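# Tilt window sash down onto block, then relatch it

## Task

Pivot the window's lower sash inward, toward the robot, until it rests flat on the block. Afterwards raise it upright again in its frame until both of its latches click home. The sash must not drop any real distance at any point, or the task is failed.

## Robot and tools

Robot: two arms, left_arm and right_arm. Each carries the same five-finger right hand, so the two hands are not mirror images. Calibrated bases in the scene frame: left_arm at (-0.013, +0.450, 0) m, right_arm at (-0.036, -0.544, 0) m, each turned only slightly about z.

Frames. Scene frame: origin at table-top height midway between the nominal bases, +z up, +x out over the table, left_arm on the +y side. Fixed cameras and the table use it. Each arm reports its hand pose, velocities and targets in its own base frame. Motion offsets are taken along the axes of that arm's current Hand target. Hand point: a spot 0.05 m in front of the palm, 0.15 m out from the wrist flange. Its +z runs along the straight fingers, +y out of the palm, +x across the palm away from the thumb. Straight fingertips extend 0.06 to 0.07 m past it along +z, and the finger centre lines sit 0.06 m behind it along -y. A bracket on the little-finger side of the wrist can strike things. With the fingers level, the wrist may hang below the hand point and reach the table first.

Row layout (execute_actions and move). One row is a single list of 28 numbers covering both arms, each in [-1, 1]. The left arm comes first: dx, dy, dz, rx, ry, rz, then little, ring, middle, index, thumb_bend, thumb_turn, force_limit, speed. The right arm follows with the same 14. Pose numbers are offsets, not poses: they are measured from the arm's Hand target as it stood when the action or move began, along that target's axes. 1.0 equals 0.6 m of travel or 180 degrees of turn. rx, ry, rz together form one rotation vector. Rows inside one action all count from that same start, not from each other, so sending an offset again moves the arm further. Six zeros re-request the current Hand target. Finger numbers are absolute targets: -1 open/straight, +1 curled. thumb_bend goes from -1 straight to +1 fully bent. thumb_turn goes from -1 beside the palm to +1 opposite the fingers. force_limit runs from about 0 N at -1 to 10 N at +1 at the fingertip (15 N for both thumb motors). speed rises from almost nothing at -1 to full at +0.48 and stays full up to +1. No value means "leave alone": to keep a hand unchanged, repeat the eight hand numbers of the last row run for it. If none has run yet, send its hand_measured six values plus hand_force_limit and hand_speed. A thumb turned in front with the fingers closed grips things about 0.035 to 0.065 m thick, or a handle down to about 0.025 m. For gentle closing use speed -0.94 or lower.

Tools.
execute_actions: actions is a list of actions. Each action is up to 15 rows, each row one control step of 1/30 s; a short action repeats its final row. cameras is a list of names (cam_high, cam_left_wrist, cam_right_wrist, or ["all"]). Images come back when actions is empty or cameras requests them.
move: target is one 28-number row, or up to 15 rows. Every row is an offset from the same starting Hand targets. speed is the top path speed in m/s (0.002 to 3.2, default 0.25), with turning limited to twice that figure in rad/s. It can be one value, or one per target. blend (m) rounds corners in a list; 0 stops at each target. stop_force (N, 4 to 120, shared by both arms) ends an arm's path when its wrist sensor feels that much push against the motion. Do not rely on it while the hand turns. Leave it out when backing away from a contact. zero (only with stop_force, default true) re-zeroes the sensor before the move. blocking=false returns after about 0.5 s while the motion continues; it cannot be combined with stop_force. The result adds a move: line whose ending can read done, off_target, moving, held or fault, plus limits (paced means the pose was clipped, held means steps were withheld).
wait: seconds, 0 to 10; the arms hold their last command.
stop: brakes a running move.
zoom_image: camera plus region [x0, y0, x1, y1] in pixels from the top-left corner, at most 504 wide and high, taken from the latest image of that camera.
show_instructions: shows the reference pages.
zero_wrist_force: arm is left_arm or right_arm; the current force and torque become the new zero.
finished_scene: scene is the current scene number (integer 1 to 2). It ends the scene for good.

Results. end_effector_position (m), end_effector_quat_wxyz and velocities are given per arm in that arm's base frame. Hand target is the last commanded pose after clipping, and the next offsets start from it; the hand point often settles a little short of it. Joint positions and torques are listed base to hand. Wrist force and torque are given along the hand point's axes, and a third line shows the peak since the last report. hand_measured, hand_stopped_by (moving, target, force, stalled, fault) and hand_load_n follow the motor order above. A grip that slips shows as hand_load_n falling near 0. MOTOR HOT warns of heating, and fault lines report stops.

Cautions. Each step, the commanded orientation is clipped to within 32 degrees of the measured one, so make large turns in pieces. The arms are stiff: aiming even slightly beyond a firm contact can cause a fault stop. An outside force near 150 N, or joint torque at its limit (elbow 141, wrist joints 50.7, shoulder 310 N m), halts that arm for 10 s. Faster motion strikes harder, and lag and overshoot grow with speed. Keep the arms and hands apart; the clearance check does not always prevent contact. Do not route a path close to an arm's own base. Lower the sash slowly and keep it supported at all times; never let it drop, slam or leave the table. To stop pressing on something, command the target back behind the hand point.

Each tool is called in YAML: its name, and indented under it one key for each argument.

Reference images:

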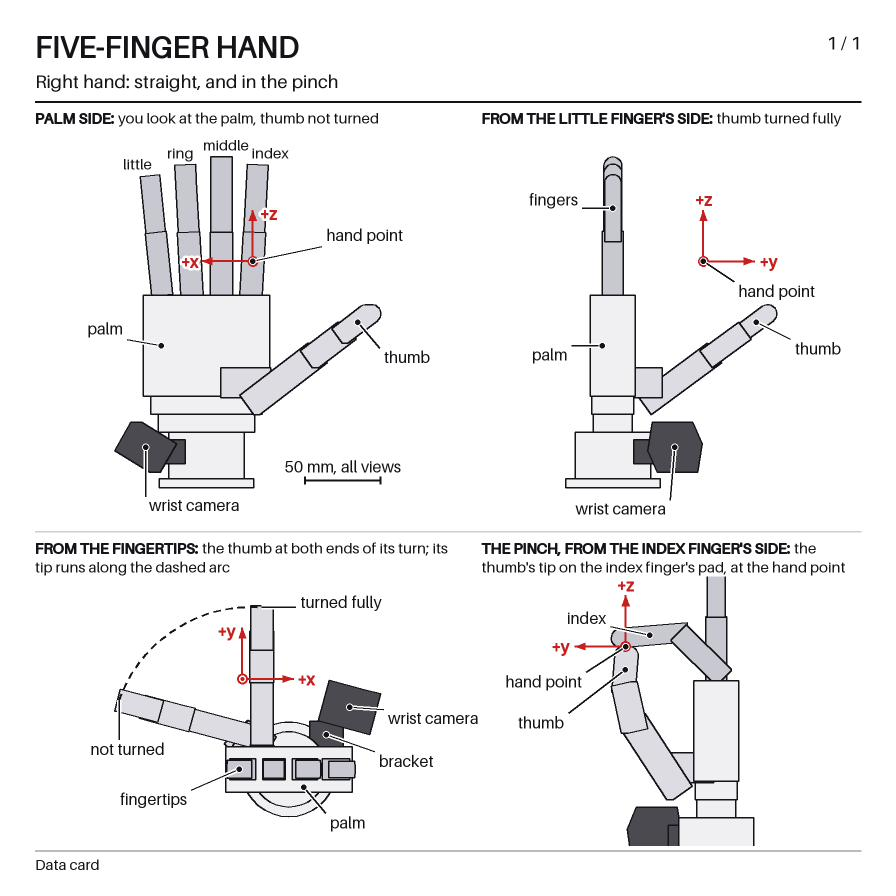

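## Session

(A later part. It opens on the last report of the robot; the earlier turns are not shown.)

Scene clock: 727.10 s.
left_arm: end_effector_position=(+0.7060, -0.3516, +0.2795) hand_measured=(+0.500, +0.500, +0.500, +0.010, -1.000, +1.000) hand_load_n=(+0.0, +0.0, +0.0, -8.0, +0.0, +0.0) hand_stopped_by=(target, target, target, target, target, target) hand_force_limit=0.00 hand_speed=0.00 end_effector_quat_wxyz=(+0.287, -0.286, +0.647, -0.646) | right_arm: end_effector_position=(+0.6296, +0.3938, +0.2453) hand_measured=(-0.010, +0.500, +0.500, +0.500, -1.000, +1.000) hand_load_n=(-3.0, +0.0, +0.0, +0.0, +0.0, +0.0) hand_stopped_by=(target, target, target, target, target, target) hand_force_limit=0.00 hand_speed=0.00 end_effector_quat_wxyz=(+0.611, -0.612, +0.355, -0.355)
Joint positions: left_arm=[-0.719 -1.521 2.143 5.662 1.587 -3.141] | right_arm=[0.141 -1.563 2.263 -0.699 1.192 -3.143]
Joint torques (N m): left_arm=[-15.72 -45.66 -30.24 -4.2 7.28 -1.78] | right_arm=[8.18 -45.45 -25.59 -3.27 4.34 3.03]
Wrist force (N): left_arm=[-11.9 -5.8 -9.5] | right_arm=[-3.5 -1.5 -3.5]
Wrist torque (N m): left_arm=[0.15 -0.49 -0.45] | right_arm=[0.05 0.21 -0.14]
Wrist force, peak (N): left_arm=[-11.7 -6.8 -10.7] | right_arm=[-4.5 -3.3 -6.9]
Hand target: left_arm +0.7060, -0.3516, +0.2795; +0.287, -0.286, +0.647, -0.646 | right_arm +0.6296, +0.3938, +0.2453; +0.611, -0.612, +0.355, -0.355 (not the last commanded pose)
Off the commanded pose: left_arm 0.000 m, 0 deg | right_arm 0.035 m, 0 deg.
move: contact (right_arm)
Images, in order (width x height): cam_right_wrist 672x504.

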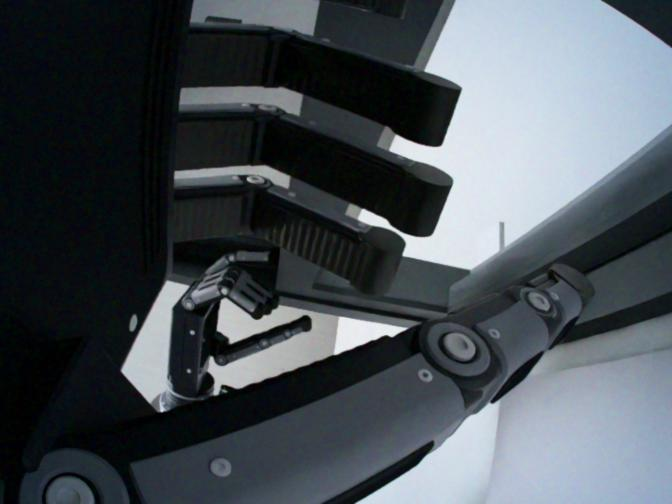

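move:
  target:
    - [0,0,0,0,0,0,0.5,0.5,0.5,0.01,-1,1,0,0,-0.0083,-0.0833,-0.0145,0,0,0,-0.01,0.5,0.5,0.5,-1,1,0,0]
    - [0,0,0,0,0,0,0.5,0.5,0.5,0.01,-1,1,0,0,0.0647,-0.0833,-0.0002,0,0,0,-0.01,0.5,0.5,0.5,-1,1,0,0]
  speed: 0.04
  stop_force: 8
  cameras: ["cam_right_wrist","cam_high"]

zoom_image:
  camera: "cam_high"
  region: [90, 150, 150, 210]

Scene clock: 745.17 s.
left_arm: end_effector_position=(+0.7060, -0.3516, +0.2795) hand_measured=(+0.500, +0.500, +0.500, +0.010, -1.000, +1.000) hand_load_n=(+0.0, +0.0, +0.0, -9.0, -0.5, +0.0) hand_stopped_by=(target, target, target, target, target, target) hand_force_limit=0.00 hand_speed=0.00 end_effector_quat_wxyz=(+0.287, -0.286, +0.647, -0.646) | right_arm: end_effector_position=(+0.6488, +0.3601, +0.2953) hand_measured=(-0.010, +0.500, +0.500, +0.500, -1.000, +1.000) hand_load_n=(+0.0, +0.0, +0.5, +0.0, +0.0, +0.0) hand_stopped_by=(target, target, target, target, target, target) hand_force_limit=0.00 hand_speed=0.00 end_effector_quat_wxyz=(+0.611, -0.612, +0.355, -0.355)
Joint positions: left_arm=[-0.719 -1.521 2.143 5.662 1.587 -3.141] | right_arm=[0.061 -1.623 2.211 -0.587 1.112 -3.143]
Joint torques (N m): left_arm=[-16.8 -46.81 -30.81 -4.08 6.9 -2.16] | right_arm=[11.18 -44.4 -26.6 -2.18 3.49 -4.19]
Wrist force (N): left_arm=[-11.8 -6.0 -10.5] | right_arm=[-1.0 -0.2 -0.5]
Wrist torque (N m): left_arm=[0.18 -0.43 -0.48] | right_arm=[-0.01 0.08 -0.10]
Wrist force, peak (N): left_arm=[-11.8 -6.3 -10.6] | right_arm=[-3.5 -1.4 -4.1]
Hand target: left_arm +0.7060, -0.3516, +0.2795; +0.287, -0.286, +0.647, -0.646 | right_arm +0.6488, +0.3601, +0.2953; +0.611, -0.612, +0.355, -0.355
Off the commanded pose: left_arm 0.000 m, 0 deg | right_arm 0.000 m, 0 deg.
move: done
Images, in order (width x height): cam_high 504x504, cam_right_wrist 672x504.

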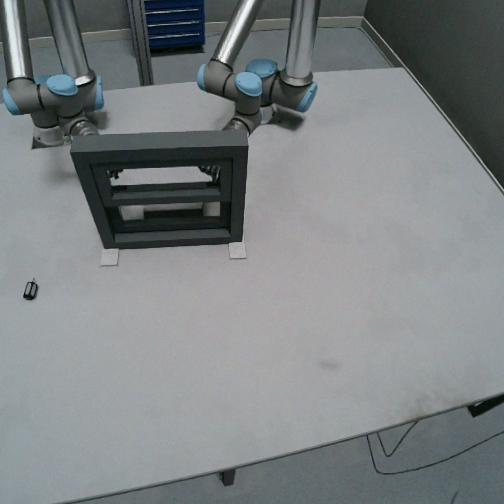

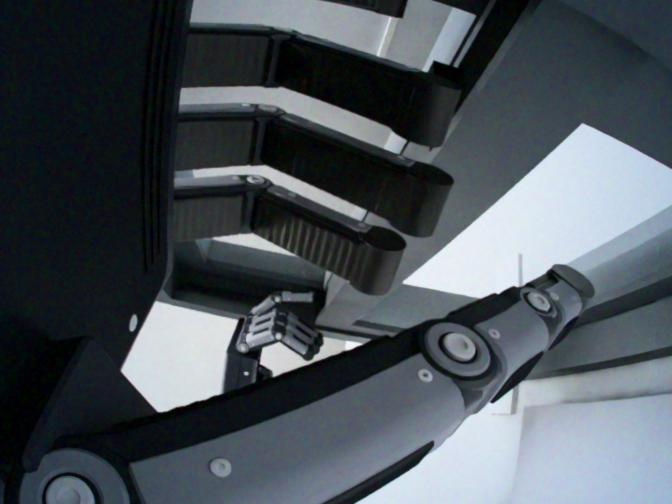

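Scaled by 8.400 from the camera's 504x504 image, which has a finer 720x720 frame.

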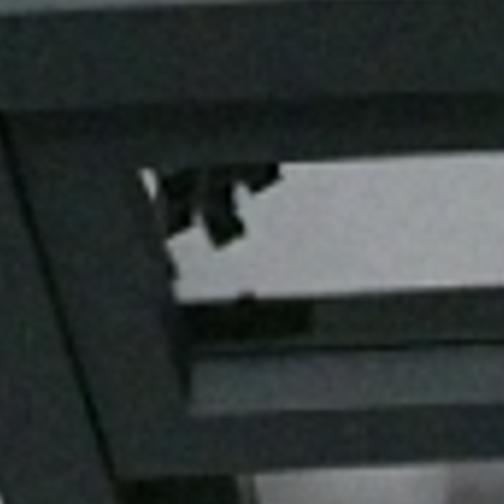

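move:
  target: [0,0,0,0,0,0,0.5,0.5,0.5,0.01,-1,1,0,0,0,0.067,0,0,0,0,-0.01,0.5,0.5,0.5,-1,1,0,0]
  speed: 0.012
  stop_force: 4
  cameras: ["cam_right_wrist","cam_high"]

zoom_image:
  camera: "cam_high"
  region: [90, 150, 150, 210]

Scene clock: 762.37 s.
left_arm: end_effector_position=(+0.7060, -0.3516, +0.2795) hand_measured=(+0.500, +0.500, +0.500, +0.010, -1.000, +1.000) hand_load_n=(+0.0, +0.0, +0.0, -8.5, +0.0, +0.0) hand_stopped_by=(target, target, target, target, target, target) hand_force_limit=0.00 hand_speed=0.00 end_effector_quat_wxyz=(+0.287, -0.286, +0.647, -0.646) | right_arm: end_effector_position=(+0.6488, +0.3600, +0.2691) hand_measured=(-0.010, +0.500, +0.500, +0.500, -1.000, +1.000) hand_load_n=(+0.5, +0.0, +0.5, +0.0, +0.0, +0.0) hand_stopped_by=(target, target, target, target, target, target) hand_force_limit=0.00 hand_speed=0.00 end_effector_quat_wxyz=(+0.611, -0.612, +0.355, -0.355)
Joint positions: left_arm=[-0.719 -1.521 2.143 5.662 1.587 -3.141] | right_arm=[0.061 -1.592 2.238 -0.645 1.112 -3.143]
Joint torques (N m): left_arm=[-14.06 -44.89 -30.51 -3.93 6.59 -1.84] | right_arm=[-2.1 -41.78 -40.14 1.11 -1.21 -3.81]
Wrist force (N): left_arm=[-11.7 -6.0 -9.6] | right_arm=[-1.3 -5.9 -2.7]
Wrist torque (N m): left_arm=[0.15 -0.46 -0.47] | right_arm=[0.11 0.28 -0.45]
Wrist force, peak (N): left_arm=[-12.0 -6.2 -10.6] | right_arm=[-1.3 -12.2 -5.5]
Hand target: left_arm +0.7060, -0.3516, +0.2795; +0.287, -0.286, +0.647, -0.646 | right_arm +0.6488, +0.3600, +0.2691; +0.611, -0.612, +0.355, -0.355 (not the last commanded pose)
Off the commanded pose: left_arm 0.000 m, 0 deg | right_arm 0.014 m, 0 deg.
move: contact (right_arm)
Images, in order (width x height): cam_high 504x504, cam_right_wrist 672x504.

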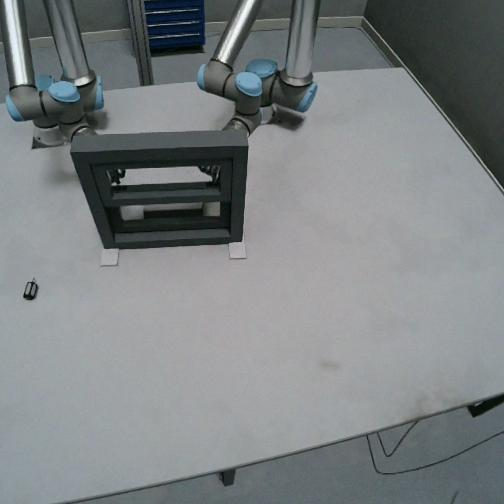

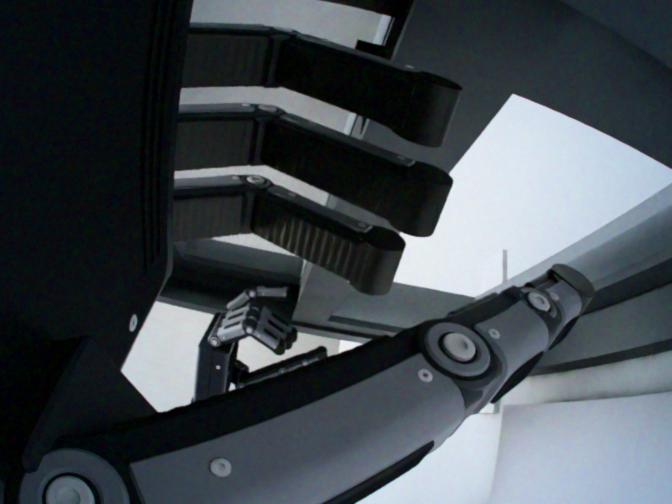

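Scaled by 8.400 from the camera's 504x504 image, which has a finer 720x720 frame.

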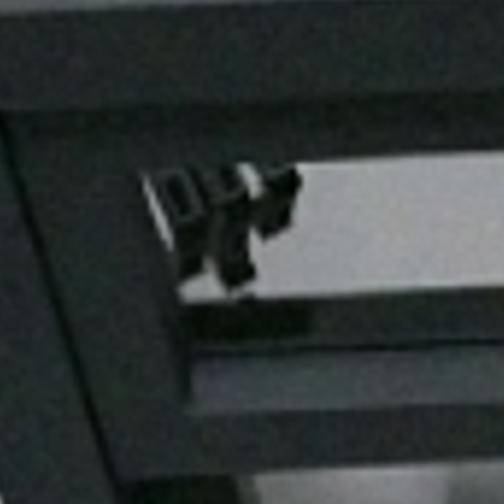

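zoom_image:
  camera: "cam_right_wrist"
  region: [260, 0, 500, 180]

Scaled by 2.100 from the camera's 672x504 image, which has a finer 960x720 frame.

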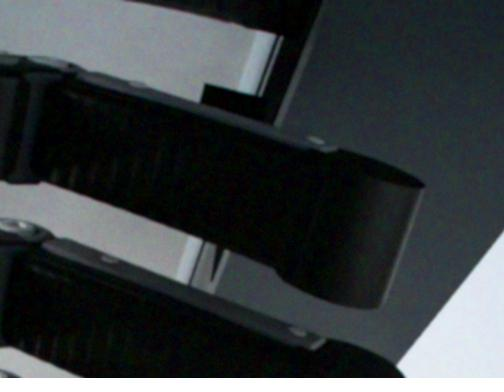

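move:
  target:
    - [0,0,0,0,0,0,0.5,0.5,0.5,0.01,-1,1,0,0,0,-0.004,0,0,0,0,-0.01,0.5,0.5,0.5,-1,1,0,0]
    - [0,0,0,0,0,0,0.5,0.5,0.5,0.01,-1,1,0,0,0.0248,-0.004,0.0434,0,0,0,-0.01,0.5,0.5,0.5,-1,1,0,0]
  speed: 0.012
  stop_force: 4
  cameras: ["cam_right_wrist","cam_high"]

zoom_image:
  camera: "cam_high"
  region: [90, 150, 150, 210]

Scene clock: 782.50 s.
left_arm: end_effector_position=(+0.7060, -0.3516, +0.2795) hand_measured=(+0.500, +0.500, +0.500, +0.010, -1.000, +1.000) hand_load_n=(+0.0, +0.0, +0.0, -9.0, +0.0, +0.0) hand_stopped_by=(target, target, target, target, target, target) hand_force_limit=0.00 hand_speed=0.00 end_effector_quat_wxyz=(+0.287, -0.286, +0.647, -0.646) | right_arm: end_effector_position=(+0.6488, +0.3600, +0.2693) hand_measured=(-0.010, +0.500, +0.500, +0.500, -1.000, +1.000) hand_load_n=(+0.0, +0.0, +0.0, +0.0, +0.0, +0.0) hand_stopped_by=(target, target, target, target, target, target) hand_force_limit=0.00 hand_speed=0.00 end_effector_quat_wxyz=(+0.611, -0.612, +0.355, -0.355)
Joint positions: left_arm=[-0.719 -1.521 2.143 5.662 1.587 -3.141] | right_arm=[0.061 -1.592 2.237 -0.645 1.112 -3.143]
Joint torques (N m): left_arm=[-16.26 -45.81 -30.71 -4.17 6.33 -2.06] | right_arm=[1.01 -17.51 -25.49 -3.95 3.31 -3.72]
Wrist force (N): left_arm=[-11.9 -6.7 -9.8] | right_arm=[-1.0 -0.3 -0.9]
Wrist torque (N m): left_arm=[0.09 -0.43 -0.49] | right_arm=[0.04 0.09 -0.07]
Wrist force, peak (N): left_arm=[-12.2 -6.1 -10.1] | right_arm=[-1.2 -6.0 -3.3]
Hand target: left_arm +0.7060, -0.3516, +0.2795; +0.287, -0.286, +0.647, -0.646 | right_arm +0.6488, +0.3600, +0.2693; +0.611, -0.612, +0.355, -0.355 (not the last commanded pose)
Off the commanded pose: left_arm 0.000 m, 0 deg | right_arm 0.030 m, 0 deg.
move: contact (right_arm); path passed 0 of 2 targets
Images, in order (width x height): cam_high 504x504, cam_right_wrist 672x504.

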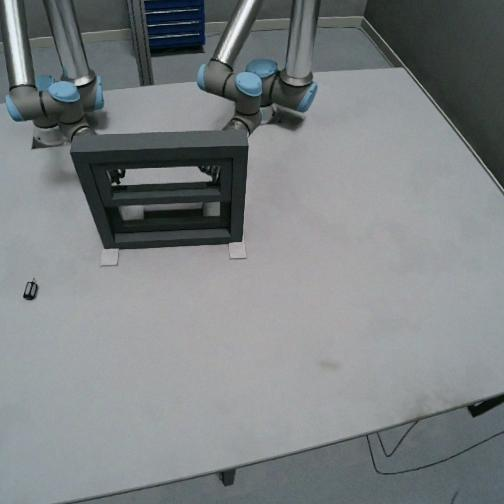

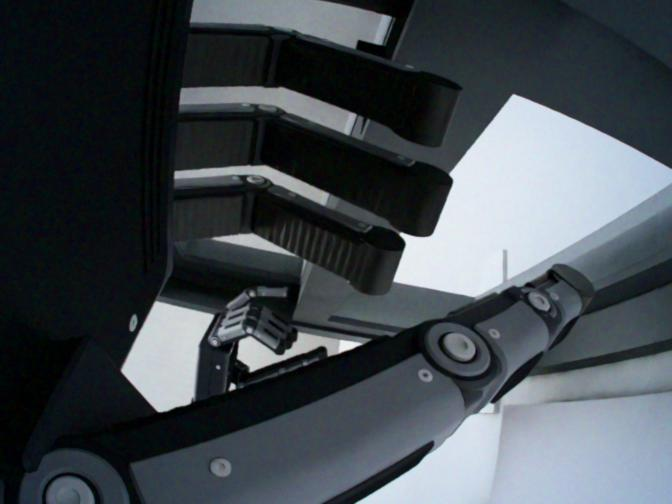

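Scaled by 8.400 from the camera's 504x504 image, which has a finer 720x720 frame.

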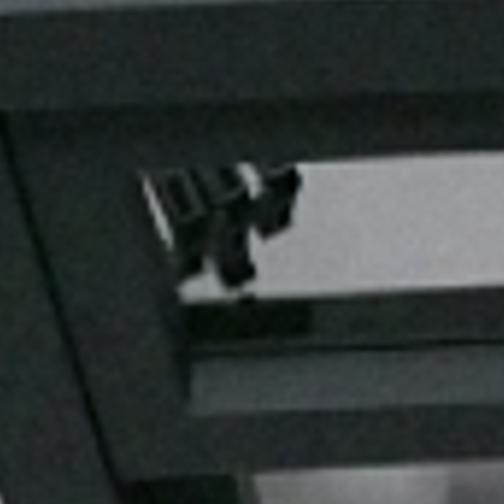

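move:
  target: [0,0,0,0,0,0,0.5,0.5,0.5,0.01,-1,1,0,0,0,-0.0035,0,0,0,0,-0.01,0.5,0.5,0.5,-1,1,0,0]
  speed: 0.02

move:
  target: [0,0,0,0,0,0,0.5,0.5,0.5,0.01,-1,1,0,0,0.0248,0,0.0434,0,0,0,-0.01,0.5,0.5,0.5,-1,1,0,0]
  speed: 0.012
  stop_force: 4
  cameras: ["cam_right_wrist","cam_high"]

zoom_image:
  camera: "cam_high"
  region: [90, 150, 150, 210]

Scene clock: 790.10 s.
left_arm: end_effector_position=(+0.7060, -0.3516, +0.2795) hand_measured=(+0.500, +0.500, +0.500, +0.010, -1.000, +1.000) hand_load_n=(+0.0, +0.0, -0.5, -9.0, +0.0, +0.0) hand_stopped_by=(target, target, target, target, target, target) hand_force_limit=0.00 hand_speed=0.00 end_effector_quat_wxyz=(+0.287, -0.286, +0.647, -0.646) | right_arm: end_effector_position=(+0.6488, +0.3600, +0.2714) hand_measured=(-0.010, +0.500, +0.500, +0.500, -1.000, +1.000) hand_load_n=(+0.0, +0.0, +0.0, +0.0, +0.0, +0.5) hand_stopped_by=(target, target, target, target, target, target) hand_force_limit=0.00 hand_speed=0.00 end_effector_quat_wxyz=(+0.611, -0.612, +0.355, -0.355)
Joint positions: left_arm=[-0.719 -1.521 2.143 5.662 1.587 -3.141] | right_arm=[0.061 -1.595 2.235 -0.64 1.112 -3.143]
Joint torques (N m): left_arm=[-17.43 -44 -31.62 -3.86 6.16 -1.95] | right_arm=[3.44 -39.99 -40.58 -1.51 2.78 -3.36]
Wrist force (N): left_arm=[-11.6 -6.3 -10.3] | right_arm=[-1.3 -0.1 -0.9]
Wrist torque (N m): left_arm=[0.19 -0.45 -0.46] | right_arm=[0.05 0.13 -0.08]
Wrist force, peak (N): left_arm=[-11.8 -6.6 -10.6] | right_arm=[-1.7 -0.7 -0.9]
Hand target: left_arm +0.7060, -0.3516, +0.2795; +0.287, -0.286, +0.647, -0.646 | right_arm +0.6488, +0.3600, +0.2714; +0.611, -0.612, +0.355, -0.355
Off the commanded pose: left_arm 0.000 m, 0 deg | right_arm 0.000 m, 0 deg.
move: done

Scene clock: 791.80 s.
left_arm: end_effector_position=(+0.7060, -0.3516, +0.2795) hand_measured=(+0.500, +0.500, +0.500, +0.010, -1.000, +1.000) hand_load_n=(+0.0, +0.0, +0.0, -9.0, +0.0, +0.0) hand_stopped_by=(target, target, target, target, target, target) hand_force_limit=0.00 hand_speed=0.00 end_effector_quat_wxyz=(+0.287, -0.286, +0.647, -0.646) | right_arm: end_effector_position=(+0.6574, +0.3600, +0.2714) hand_measured=(-0.010, +0.500, +0.500, +0.500, -1.000, +1.000) hand_load_n=(+0.0, +0.0, +0.0, +0.0, +0.0, +0.0) hand_stopped_by=(target, target, target, target, target, target) hand_force_limit=0.00 hand_speed=0.00 end_effector_quat_wxyz=(+0.611, -0.612, +0.355, -0.355)
Joint positions: left_arm=[-0.719 -1.521 2.143 5.662 1.587 -3.141] | right_arm=[0.06 -1.581 2.222 -0.641 1.111 -3.143]
Joint torques (N m): left_arm=[-15.36 -45.83 -32.25 -3.87 6.02 -1.94] | right_arm=[3.37 -45.5 -25.91 -4.01 3.94 -3.33]
Wrist force (N): left_arm=[-11.6 -6.1 -10.3] | right_arm=[-2.1 -1.0 -4.4]
Wrist torque (N m): left_arm=[0.22 -0.45 -0.45] | right_arm=[0.29 0.35 -0.19]
Wrist force, peak (N): left_arm=[-11.8 -6.6 -10.6] | right_arm=[-7.9 -6.5 -24.9]
Hand target: left_arm +0.7060, -0.3516, +0.2795; +0.287, -0.286, +0.647, -0.646 | right_arm +0.6574, +0.3600, +0.2714; +0.611, -0.612, +0.355, -0.355 (not the last commanded pose)
Off the commanded pose: left_arm 0.000 m, 0 deg | right_arm 0.021 m, 0 deg.
move: contact (right_arm)
Images, in order (width x height): cam_high 504x504, cam_right_wrist 672x504.

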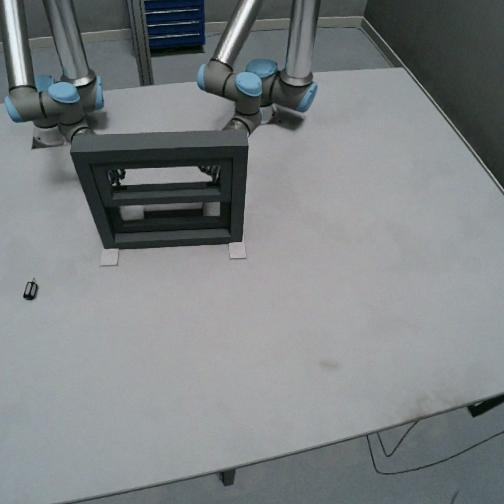

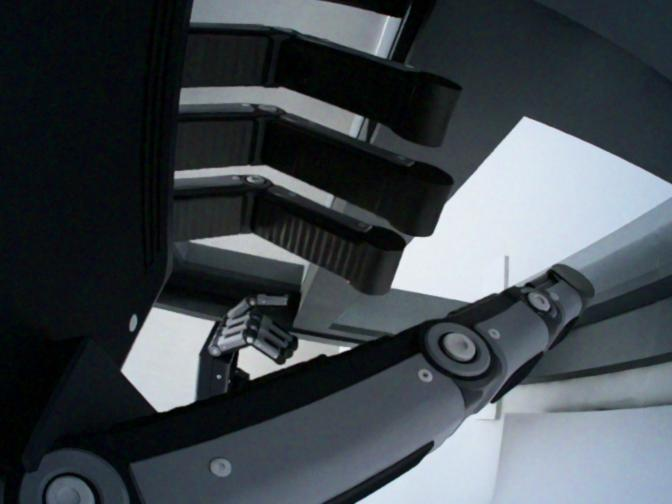

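Scaled by 8.400 from the camera's 504x504 image, which has a finer 720x720 frame.

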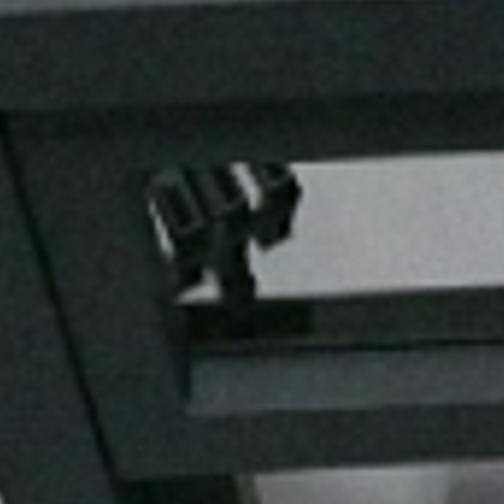

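move:
  target: [0,0,0,0,0,0,0.5,0.5,0.5,0.01,-1,1,0,0,-0.0017,0,-0.0029,0,0,0,-0.01,0.5,0.5,0.5,-1,1,0,0]
  speed: 0.02

move:
  target: [0,0,0,0,0,0,0.5,0.5,0.5,0.01,-1,1,0,0,-0.0481,0,0.0329,0,0,0,-0.01,0.5,0.5,0.5,-1,1,0,0]
  speed: 0.015
  stop_force: 4
  cameras: ["cam_right_wrist","cam_high"]

zoom_image:
  camera: "cam_high"
  region: [90, 150, 150, 210]

Scene clock: 811.83 s.
left_arm: end_effector_position=(+0.7060, -0.3516, +0.2795) hand_measured=(+0.500, +0.500, +0.500, +0.010, -1.000, +1.000) hand_load_n=(+0.0, +0.0, +0.0, -9.0, +0.0, +0.0) hand_stopped_by=(target, target, target, target, target, target) hand_force_limit=0.00 hand_speed=0.00 end_effector_quat_wxyz=(+0.287, -0.286, +0.647, -0.646) | right_arm: end_effector_position=(+0.6553, +0.3601, +0.2714) hand_measured=(-0.010, +0.500, +0.500, +0.500, -1.000, +1.000) hand_load_n=(+0.0, +0.0, +0.0, +0.0, +0.0, +0.0) hand_stopped_by=(target, target, target, target, target, target) hand_force_limit=0.00 hand_speed=0.00 end_effector_quat_wxyz=(+0.611, -0.612, +0.355, -0.355)
Joint positions: left_arm=[-0.719 -1.521 2.143 5.662 1.587 -3.141] | right_arm=[0.06 -1.584 2.225 -0.641 1.111 -3.143]
Joint torques (N m): left_arm=[-15.12 -45.8 -31.63 -4.25 5.98 -2.09] | right_arm=[11.23 -36.57 -30.26 -0.98 3.67 -3.32]
Wrist force (N): left_arm=[-11.8 -6.5 -10.3] | right_arm=[-1.4 -0.2 -1.0]
Wrist torque (N m): left_arm=[0.14 -0.43 -0.48] | right_arm=[0.06 0.16 -0.10]
Wrist force, peak (N): left_arm=[-11.9 -6.7 -10.6] | right_arm=[-2.7 -1.2 -4.5]
Hand target: left_arm +0.7060, -0.3516, +0.2795; +0.287, -0.286, +0.647, -0.646 | right_arm +0.6554, +0.3601, +0.2714; +0.611, -0.612, +0.355, -0.355
Off the commanded pose: left_arm 0.000 m, 0 deg | right_arm 0.000 m, 0 deg.
move: done

Scene clock: 814.50 s.
left_arm: end_effector_position=(+0.7060, -0.3516, +0.2795) hand_measured=(+0.500, +0.500, +0.500, +0.010, -1.000, +1.000) hand_load_n=(+0.0, +0.0, +0.0, -9.0, +0.0, +0.0) hand_stopped_by=(target, target, target, target, target, target) hand_force_limit=0.00 hand_speed=0.00 end_effector_quat_wxyz=(+0.287, -0.286, +0.647, -0.646) | right_arm: end_effector_position=(+0.6573, +0.3845, +0.2714) hand_measured=(-0.010, +0.500, +0.500, +0.500, -1.000, +1.000) hand_load_n=(-0.5, +0.0, +0.0, +0.0, +0.0, +0.0) hand_stopped_by=(target, target, target, target, target, target) hand_force_limit=0.00 hand_speed=0.00 end_effector_quat_wxyz=(+0.611, -0.612, +0.355, -0.355)
Joint positions: left_arm=[-0.719 -1.521 2.143 5.662 1.587 -3.141] | right_arm=[0.113 -1.562 2.203 -0.641 1.164 -3.143]
Joint torques (N m): left_arm=[-15.43 -43.93 -32.62 -4.3 6.04 -2] | right_arm=[-0.2 -48.38 -25.81 -2.85 -4.81 0.14]
Wrist force (N): left_arm=[-11.9 -6.4 -10.4] | right_arm=[3.1 -0.4 -1.9]
Wrist torque (N m): left_arm=[0.10 -0.45 -0.48] | right_arm=[0.05 0.25 -0.03]
Wrist force, peak (N): left_arm=[-12.1 -6.1 -11.0] | right_arm=[3.4 -0.3 -2.4]
Hand target: left_arm +0.7060, -0.3516, +0.2795; +0.287, -0.286, +0.647, -0.646 | right_arm +0.6573, +0.3845, +0.2714; +0.611, -0.612, +0.355, -0.355 (not the last commanded pose)
Off the commanded pose: left_arm 0.000 m, 0 deg | right_arm 0.010 m, 0 deg.
move: contact (right_arm)
Images, in order (width x height): cam_high 504x504, cam_right_wrist 672x504.

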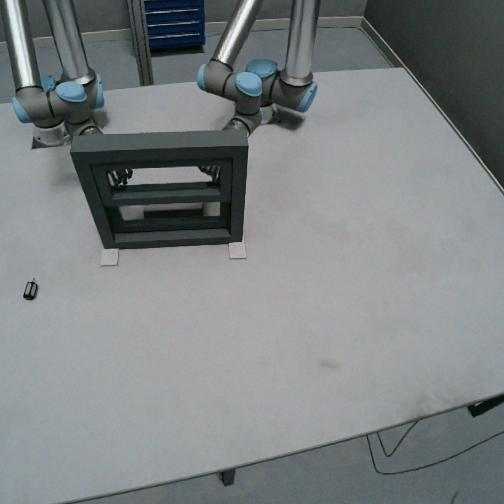

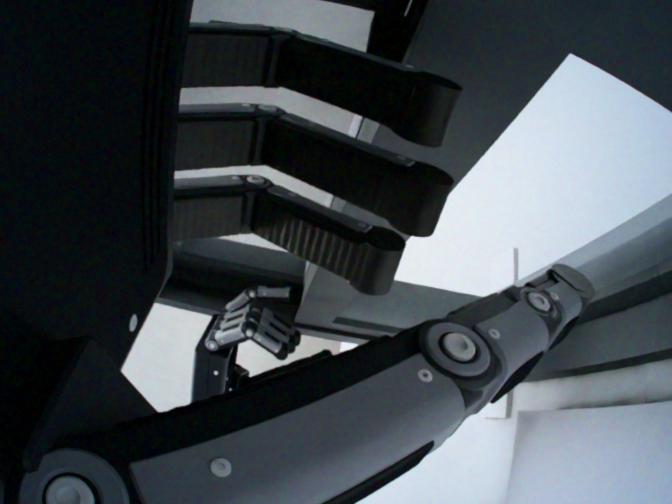

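Scaled by 8.400 from the camera's 504x504 image, which has a finer 720x720 frame.

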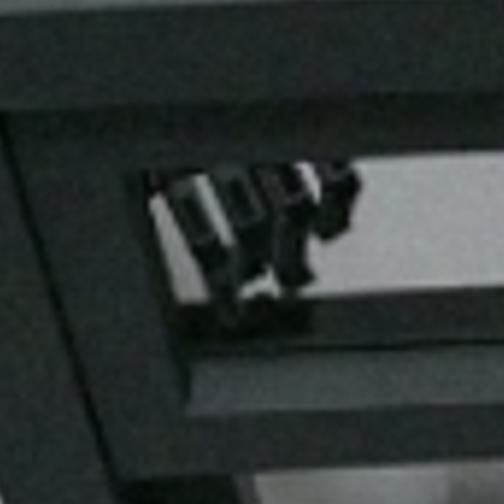

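move:
  target: [0,0,0,0,0,0,0.5,0.5,0.5,0.01,-1,1,0,0,-0.0414,0,0.0258,0,0,0,-0.01,0.5,0.5,0.5,-1,1,0,0]
  speed: 0.015
  stop_force: 9
  cameras: ["cam_right_wrist","cam_high"]

zoom_image:
  camera: "cam_high"
  region: [90, 150, 250, 250]

Scene clock: 821.40 s.
left_arm: end_effector_position=(+0.7060, -0.3516, +0.2795) hand_measured=(+0.500, +0.500, +0.500, +0.010, -1.000, +1.000) hand_load_n=(+0.0, +0.0, +0.0, -11.0, +0.0, +0.0) hand_stopped_by=(target, target, target, target, target, target) hand_force_limit=0.00 hand_speed=0.00 end_effector_quat_wxyz=(+0.287, -0.286, +0.647, -0.646) | right_arm: end_effector_position=(+0.6576, +0.3899, +0.2714) hand_measured=(-0.010, +0.500, +0.500, +0.500, -1.000, +1.000) hand_load_n=(-2.5, +0.0, +0.0, +0.0, +0.0, +0.5) hand_stopped_by=(target, target, target, target, target, target) hand_force_limit=0.00 hand_speed=0.00 end_effector_quat_wxyz=(+0.611, -0.612, +0.355, -0.355)
Joint positions: left_arm=[-0.719 -1.521 2.143 5.662 1.587 -3.141] | right_arm=[0.124 -1.558 2.199 -0.641 1.176 -3.143]
Joint torques (N m): left_arm=[-14.69 -43.82 -31.96 -3.91 5.75 -2] | right_arm=[11.11 -47.39 -23.83 -1.43 -7.64 0.43]
Wrist force (N): left_arm=[-11.1 -6.6 -12.0] | right_arm=[11.2 -1.7 -5.3]
Wrist torque (N m): left_arm=[0.15 -0.44 -0.47] | right_arm=[0.09 0.70 -0.05]
Wrist force, peak (N): left_arm=[-10.9 -7.1 -12.8] | right_arm=[16.5 -3.5 -9.3]
Hand target: left_arm +0.7060, -0.3516, +0.2795; +0.287, -0.286, +0.647, -0.646 | right_arm +0.6576, +0.3899, +0.2714; +0.611, -0.612, +0.355, -0.355 (not the last commanded pose)
Off the commanded pose: left_arm 0.000 m, 0 deg | right_arm 0.024 m, 0 deg.
move: contact (right_arm)
Images, in order (width x height): cam_high 504x504, cam_right_wrist 672x504.

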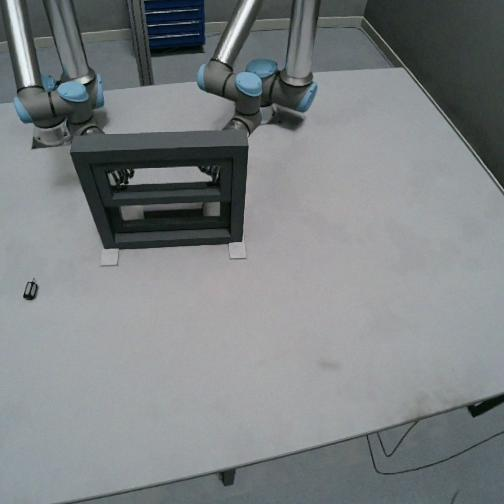

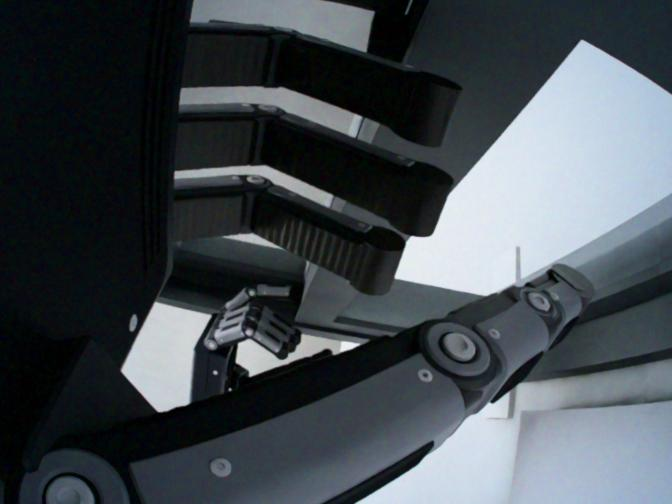

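Scaled by 3.150 from the camera's 504x504 image, which has a finer 720x720 frame.

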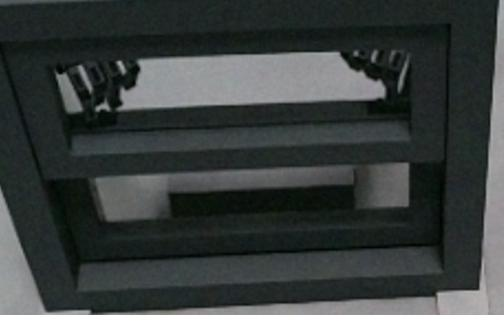

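move:
  target: [0.0248,0,-0.0227,0,0,0,0.5,0.5,0.5,0.01,-1,1,0,0,-0.0193,0,-0.0273,0,0,0,-0.01,0.5,0.5,0.5,-1,1,0,0]
  speed: 0.015
  cameras: ["all"]

zoom_image:
  camera: "cam_high"
  region: [90, 150, 250, 250]

Scene clock: 830.30 s.
left_arm: end_effector_position=(+0.6858, -0.3535, +0.2795) hand_measured=(+0.500, +0.500, +0.500, +0.030, -1.000, +1.000) hand_load_n=(+0.0, +0.0, +0.0, -31.0, +0.0, +0.0) hand_stopped_by=(target, target, target, target, target, target) hand_force_limit=0.00 hand_speed=0.00 end_effector_quat_wxyz=(+0.287, -0.287, +0.647, -0.646) | right_arm: end_effector_position=(+0.6374, +0.3919, +0.2714) hand_measured=(-0.010, +0.500, +0.500, +0.500, -1.000, +1.000) hand_load_n=(-4.0, +0.0, +0.0, +0.0, +0.0, +0.0) hand_stopped_by=(target, target, target, target, target, target) hand_force_limit=0.00 hand_speed=0.00 end_effector_quat_wxyz=(+0.611, -0.612, +0.355, -0.355)
Joint positions: left_arm=[-0.75 -1.551 2.175 5.66 1.556 -3.141] | right_arm=[0.134 -1.587 2.228 -0.641 1.186 -3.143]
Joint torques (N m): left_arm=[-31.89 3.95 -35.29 -0.97 18 -3.52] | right_arm=[3.88 -21.52 -41.48 -0.38 0.89 1.15]
Wrist force (N): left_arm=[-51.9 -35.1 -40.3] | right_arm=[5.0 0.7 -4.3]
Wrist torque (N m): left_arm=[0.74 -1.16 -0.51] | right_arm=[0.06 0.53 0.04]
Wrist force, peak (N): left_arm=[-51.9 -35.4 -40.7] | right_arm=[12.1 -2.5 -5.7]
Hand target: left_arm +0.6859, -0.3535, +0.2794; +0.287, -0.286, +0.647, -0.646 | right_arm +0.6376, +0.3919, +0.2714; +0.611, -0.612, +0.355, -0.355
Off the commanded pose: left_arm 0.000 m, 0 deg | right_arm 0.000 m, 0 deg.
move: done

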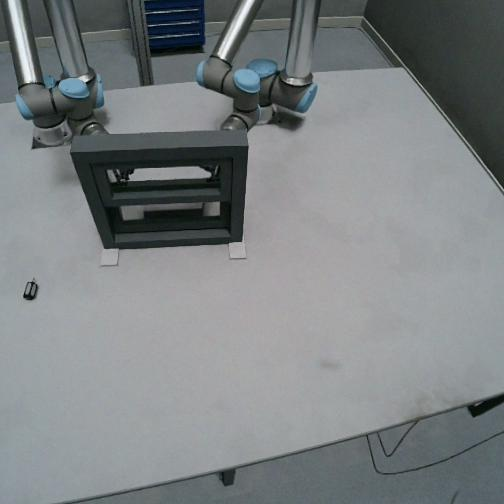

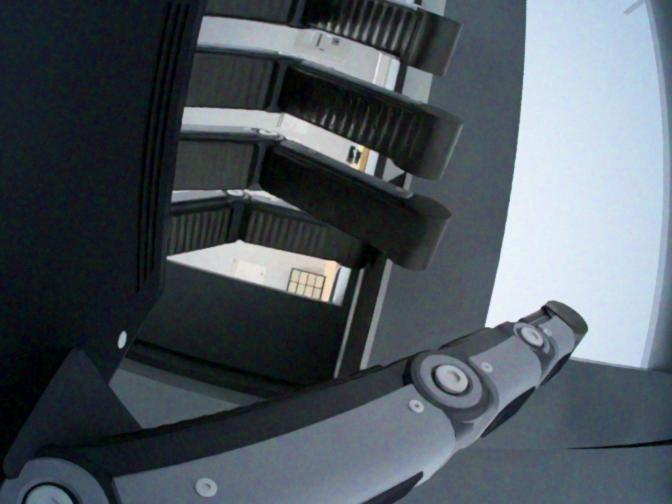

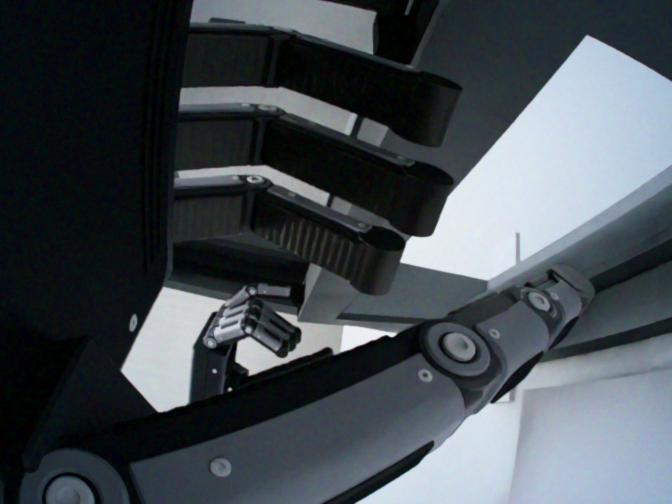

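Scaled by 3.150 from the camera's 504x504 image, which has a finer 720x720 frame.

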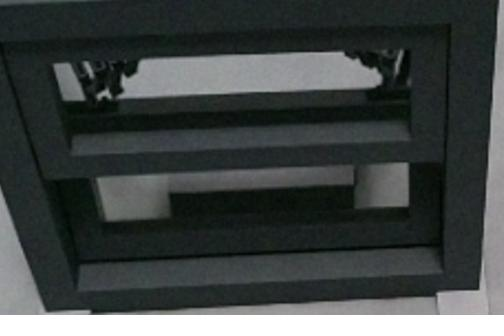

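zoom_image:
  camera: "cam_left_wrist"
  region: [240, 100, 500, 400]

zoom_image:
  camera: "cam_right_wrist"
  region: [180, 220, 420, 400]

zoom_image:
  camera: "cam_right_wrist"
  region: [280, 0, 520, 180]

zoom_image:
  camera: "cam_high"
  region: [190, 150, 250, 210]

Scaled by 1.680 from the camera's 672x504 image, which has a finer 960x720 frame.

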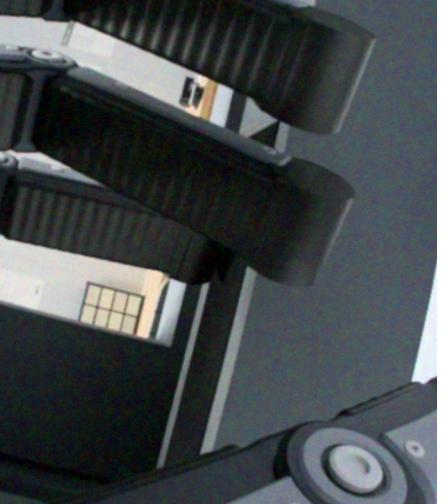

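Scaled by 2.100 from the camera's 672x504 image, which has a finer 960x720 frame.

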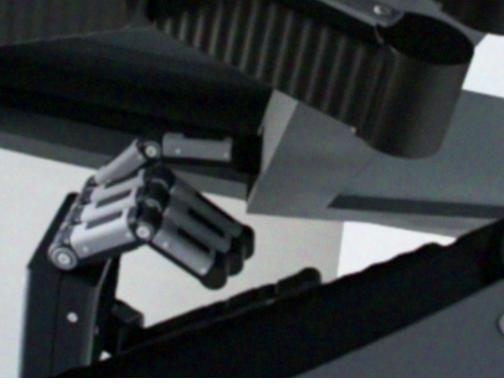

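Scaled by 2.100 from the camera's 672x504 image, which has a finer 960x720 frame.

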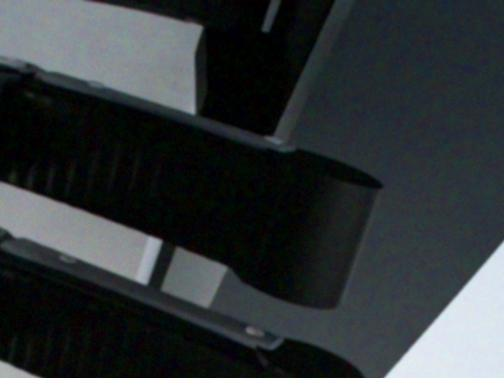

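Scaled by 8.400 from the camera's 504x504 image, which has a finer 720x720 frame.

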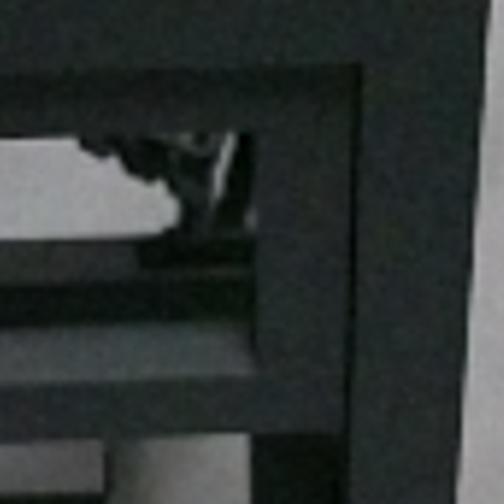

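move:
  target: [-0.0062,0,-0.0056,0,0,0,0.5,0.5,0.5,0.01,-1,1,0,0,0,0,0,0,0,0,-0.01,0.5,0.5,0.5,-1,1,0,0]
  speed: 0.02
  cameras: ["cam_high"]

zoom_image:
  camera: "cam_high"
  region: [90, 150, 250, 250]

Scene clock: 886.23 s.
left_arm: end_effector_position=(+0.6858, -0.3485, +0.2793) hand_measured=(+0.500, +0.500, +0.500, +0.028, -1.000, +1.000) hand_load_n=(+0.0, +0.0, +0.0, -4.0, +0.0, +0.0) hand_stopped_by=(target, target, target, target, target, target) hand_force_limit=0.00 hand_speed=0.00 end_effector_quat_wxyz=(+0.287, -0.286, +0.647, -0.646) | right_arm: end_effector_position=(+0.6376, +0.3919, +0.2714) hand_measured=(-0.010, +0.500, +0.500, +0.500, -1.000, +1.000) hand_load_n=(-1.5, +0.0, +0.0, +0.0, +0.0, -0.5) hand_stopped_by=(target, target, target, target, target, target) hand_force_limit=0.00 hand_speed=0.00 end_effector_quat_wxyz=(+0.611, -0.612, +0.355, -0.355)
Joint positions: left_arm=[-0.742 -1.554 2.178 5.66 1.565 -3.141] | right_arm=[0.134 -1.587 2.228 -0.641 1.186 -3.143]
Joint torques (N m): left_arm=[-2.43 -42.76 -32.85 -1.98 -0.18 -2.08] | right_arm=[-1.95 -19.24 -41.82 -2.11 -4.68 2.17]
Wrist force (N): left_arm=[-2.3 -4.6 -5.1] | right_arm=[3.4 -0.8 -2.8]
Wrist torque (N m): left_arm=[0.10 -0.30 -0.41] | right_arm=[0.09 0.30 -0.02]
Wrist force, peak (N): left_arm=[-51.7 -36.5 -41.7] | right_arm=[5.9 0.3 -4.7]
Hand target: left_arm +0.6859, -0.3485, +0.2794; +0.287, -0.286, +0.647, -0.646 | right_arm +0.6376, +0.3919, +0.2714; +0.611, -0.612, +0.355, -0.355
Off the commanded pose: left_arm 0.000 m, 0 deg | right_arm 0.000 m, 0 deg.
move: done
Images, in order (width x height): cam_high 504x504.

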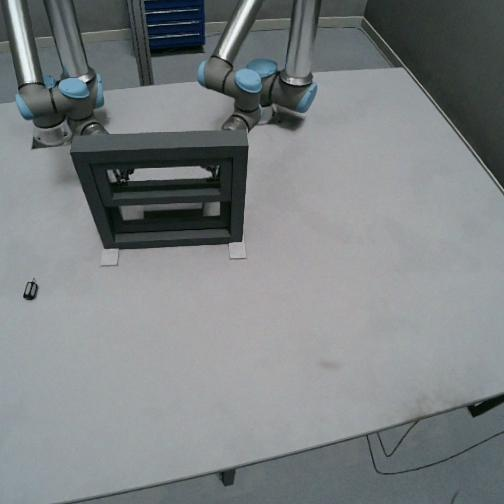

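Scaled by 3.150 from the camera's 504x504 image, which has a finer 720x720 frame.

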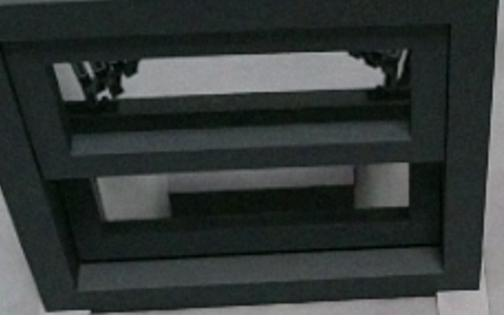

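execute_actions:
  actions:
    - [[0,0,0,0,0,0,0.5,0.5,0.5,0.01,-0.4,1,-0.6,-0.7,0,0,0,0,0,0,-0.01,0.5,0.5,0.5,-1,1,0,0]]
  cameras: ["cam_left_wrist"]

wait:
  seconds: 1
  cameras: ["cam_left_wrist"]

Scene clock: 897.43 s.
left_arm: end_effector_position=(+0.6859, -0.3485, +0.2794) hand_measured=(+0.500, +0.500, +0.500, +0.028, -0.448, +1.000) hand_load_n=(+0.0, +0.5, +1.0, -4.0, +6.5, +1.0) hand_stopped_by=(target, target, target, target, force, target) hand_force_limit=-0.60 hand_speed=-0.70 end_effector_quat_wxyz=(+0.287, -0.286, +0.647, -0.646) | right_arm: end_effector_position=(+0.6376, +0.3919, +0.2714) hand_measured=(-0.010, +0.500, +0.500, +0.500, -1.000, +1.000) hand_load_n=(-1.5, +0.0, +0.0, +0.0, +0.0, +0.0) hand_stopped_by=(target, target, target, target, target, target) hand_force_limit=0.00 hand_speed=0.00 end_effector_quat_wxyz=(+0.611, -0.612, +0.355, -0.355)
Joint positions: left_arm=[-0.742 -1.554 2.178 5.66 1.564 -3.141] | right_arm=[0.134 -1.587 2.228 -0.641 1.186 -3.143]
Joint torques (N m): left_arm=[-6.21 -44.95 -41.8 -3.94 -2.83 2.31] | right_arm=[-2.88 -19.77 -31.53 -3.08 0.01 3.82]
Wrist force (N): left_arm=[-2.0 -5.4 -3.8] | right_arm=[3.6 -0.8 -2.6]
Wrist torque (N m): left_arm=[-0.13 -0.37 -0.42] | right_arm=[0.05 0.25 -0.01]
Wrist force, peak (N): left_arm=[-2.7 -4.4 -5.2] | right_arm=[3.6 -1.0 -2.9]
Hand target: left_arm +0.6859, -0.3485, +0.2794; +0.287, -0.286, +0.647, -0.646 | right_arm +0.6376, +0.3919, +0.2714; +0.611, -0.612, +0.355, -0.355
Off the commanded pose: left_arm 0.000 m, 0 deg | right_arm 0.000 m, 0 deg.
Images, in order (width x height): cam_left_wrist 672x504.

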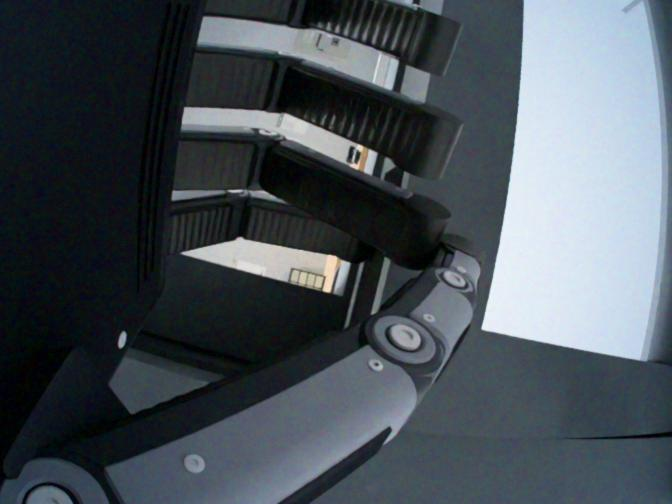

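Scene clock: 898.43 s.
left_arm: end_effector_position=(+0.6859, -0.3485, +0.2794) hand_measured=(+0.500, +0.500, +0.500, +0.028, -0.448, +1.000) hand_load_n=(+0.0, +0.5, +0.5, -4.0, +6.5, +1.0) hand_stopped_by=(target, target, target, target, force, target) hand_force_limit=-0.60 hand_speed=-0.70 end_effector_quat_wxyz=(+0.287, -0.286, +0.647, -0.646) | right_arm: end_effector_position=(+0.6376, +0.3919, +0.2714) hand_measured=(-0.010, +0.500, +0.500, +0.500, -1.000, +1.000) hand_load_n=(-1.5, +0.0, +0.0, +0.0, +0.0, +0.5) hand_stopped_by=(target, target, target, target, target, target) hand_force_limit=0.00 hand_speed=0.00 end_effector_quat_wxyz=(+0.611, -0.612, +0.355, -0.355)
Joint positions: left_arm=[-0.742 -1.554 2.178 5.66 1.564 -3.141] | right_arm=[0.134 -1.587 2.228 -0.641 1.186 -3.143]
Joint torques (N m): left_arm=[-6.03 -46.69 -42.15 -4.06 -2.83 2.25] | right_arm=[-2.48 -21.69 -29.35 -3.46 0.71 3.7]
Wrist force (N): left_arm=[-1.7 -5.3 -4.0] | right_arm=[3.1 -0.9 -2.7]
Wrist torque (N m): left_arm=[-0.10 -0.41 -0.40] | right_arm=[0.06 0.33 -0.04]
Wrist force, peak (N): left_arm=[-2.0 -5.3 -4.4] | right_arm=[3.8 -0.8 -2.6]
Hand target: left_arm +0.6859, -0.3485, +0.2794; +0.287, -0.286, +0.647, -0.646 | right_arm +0.6376, +0.3919, +0.2714; +0.611, -0.612, +0.355, -0.355
Off the commanded pose: left_arm 0.000 m, 0 deg | right_arm 0.000 m, 0 deg.
wait: 1.00 s; at rest by 0.17 s
Images, in order (width x height): cam_left_wrist 672x504.

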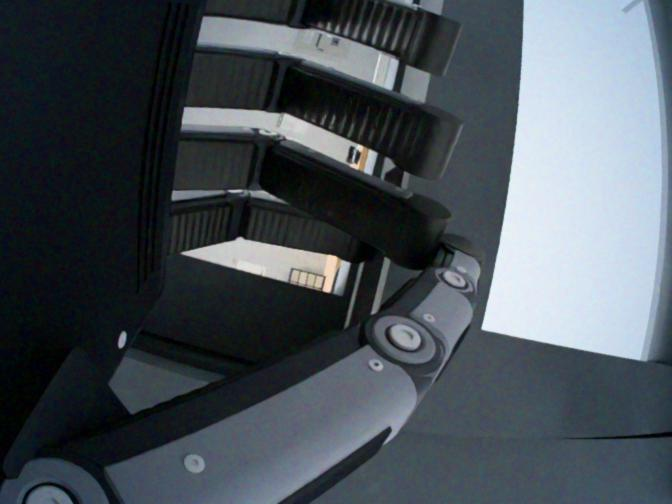

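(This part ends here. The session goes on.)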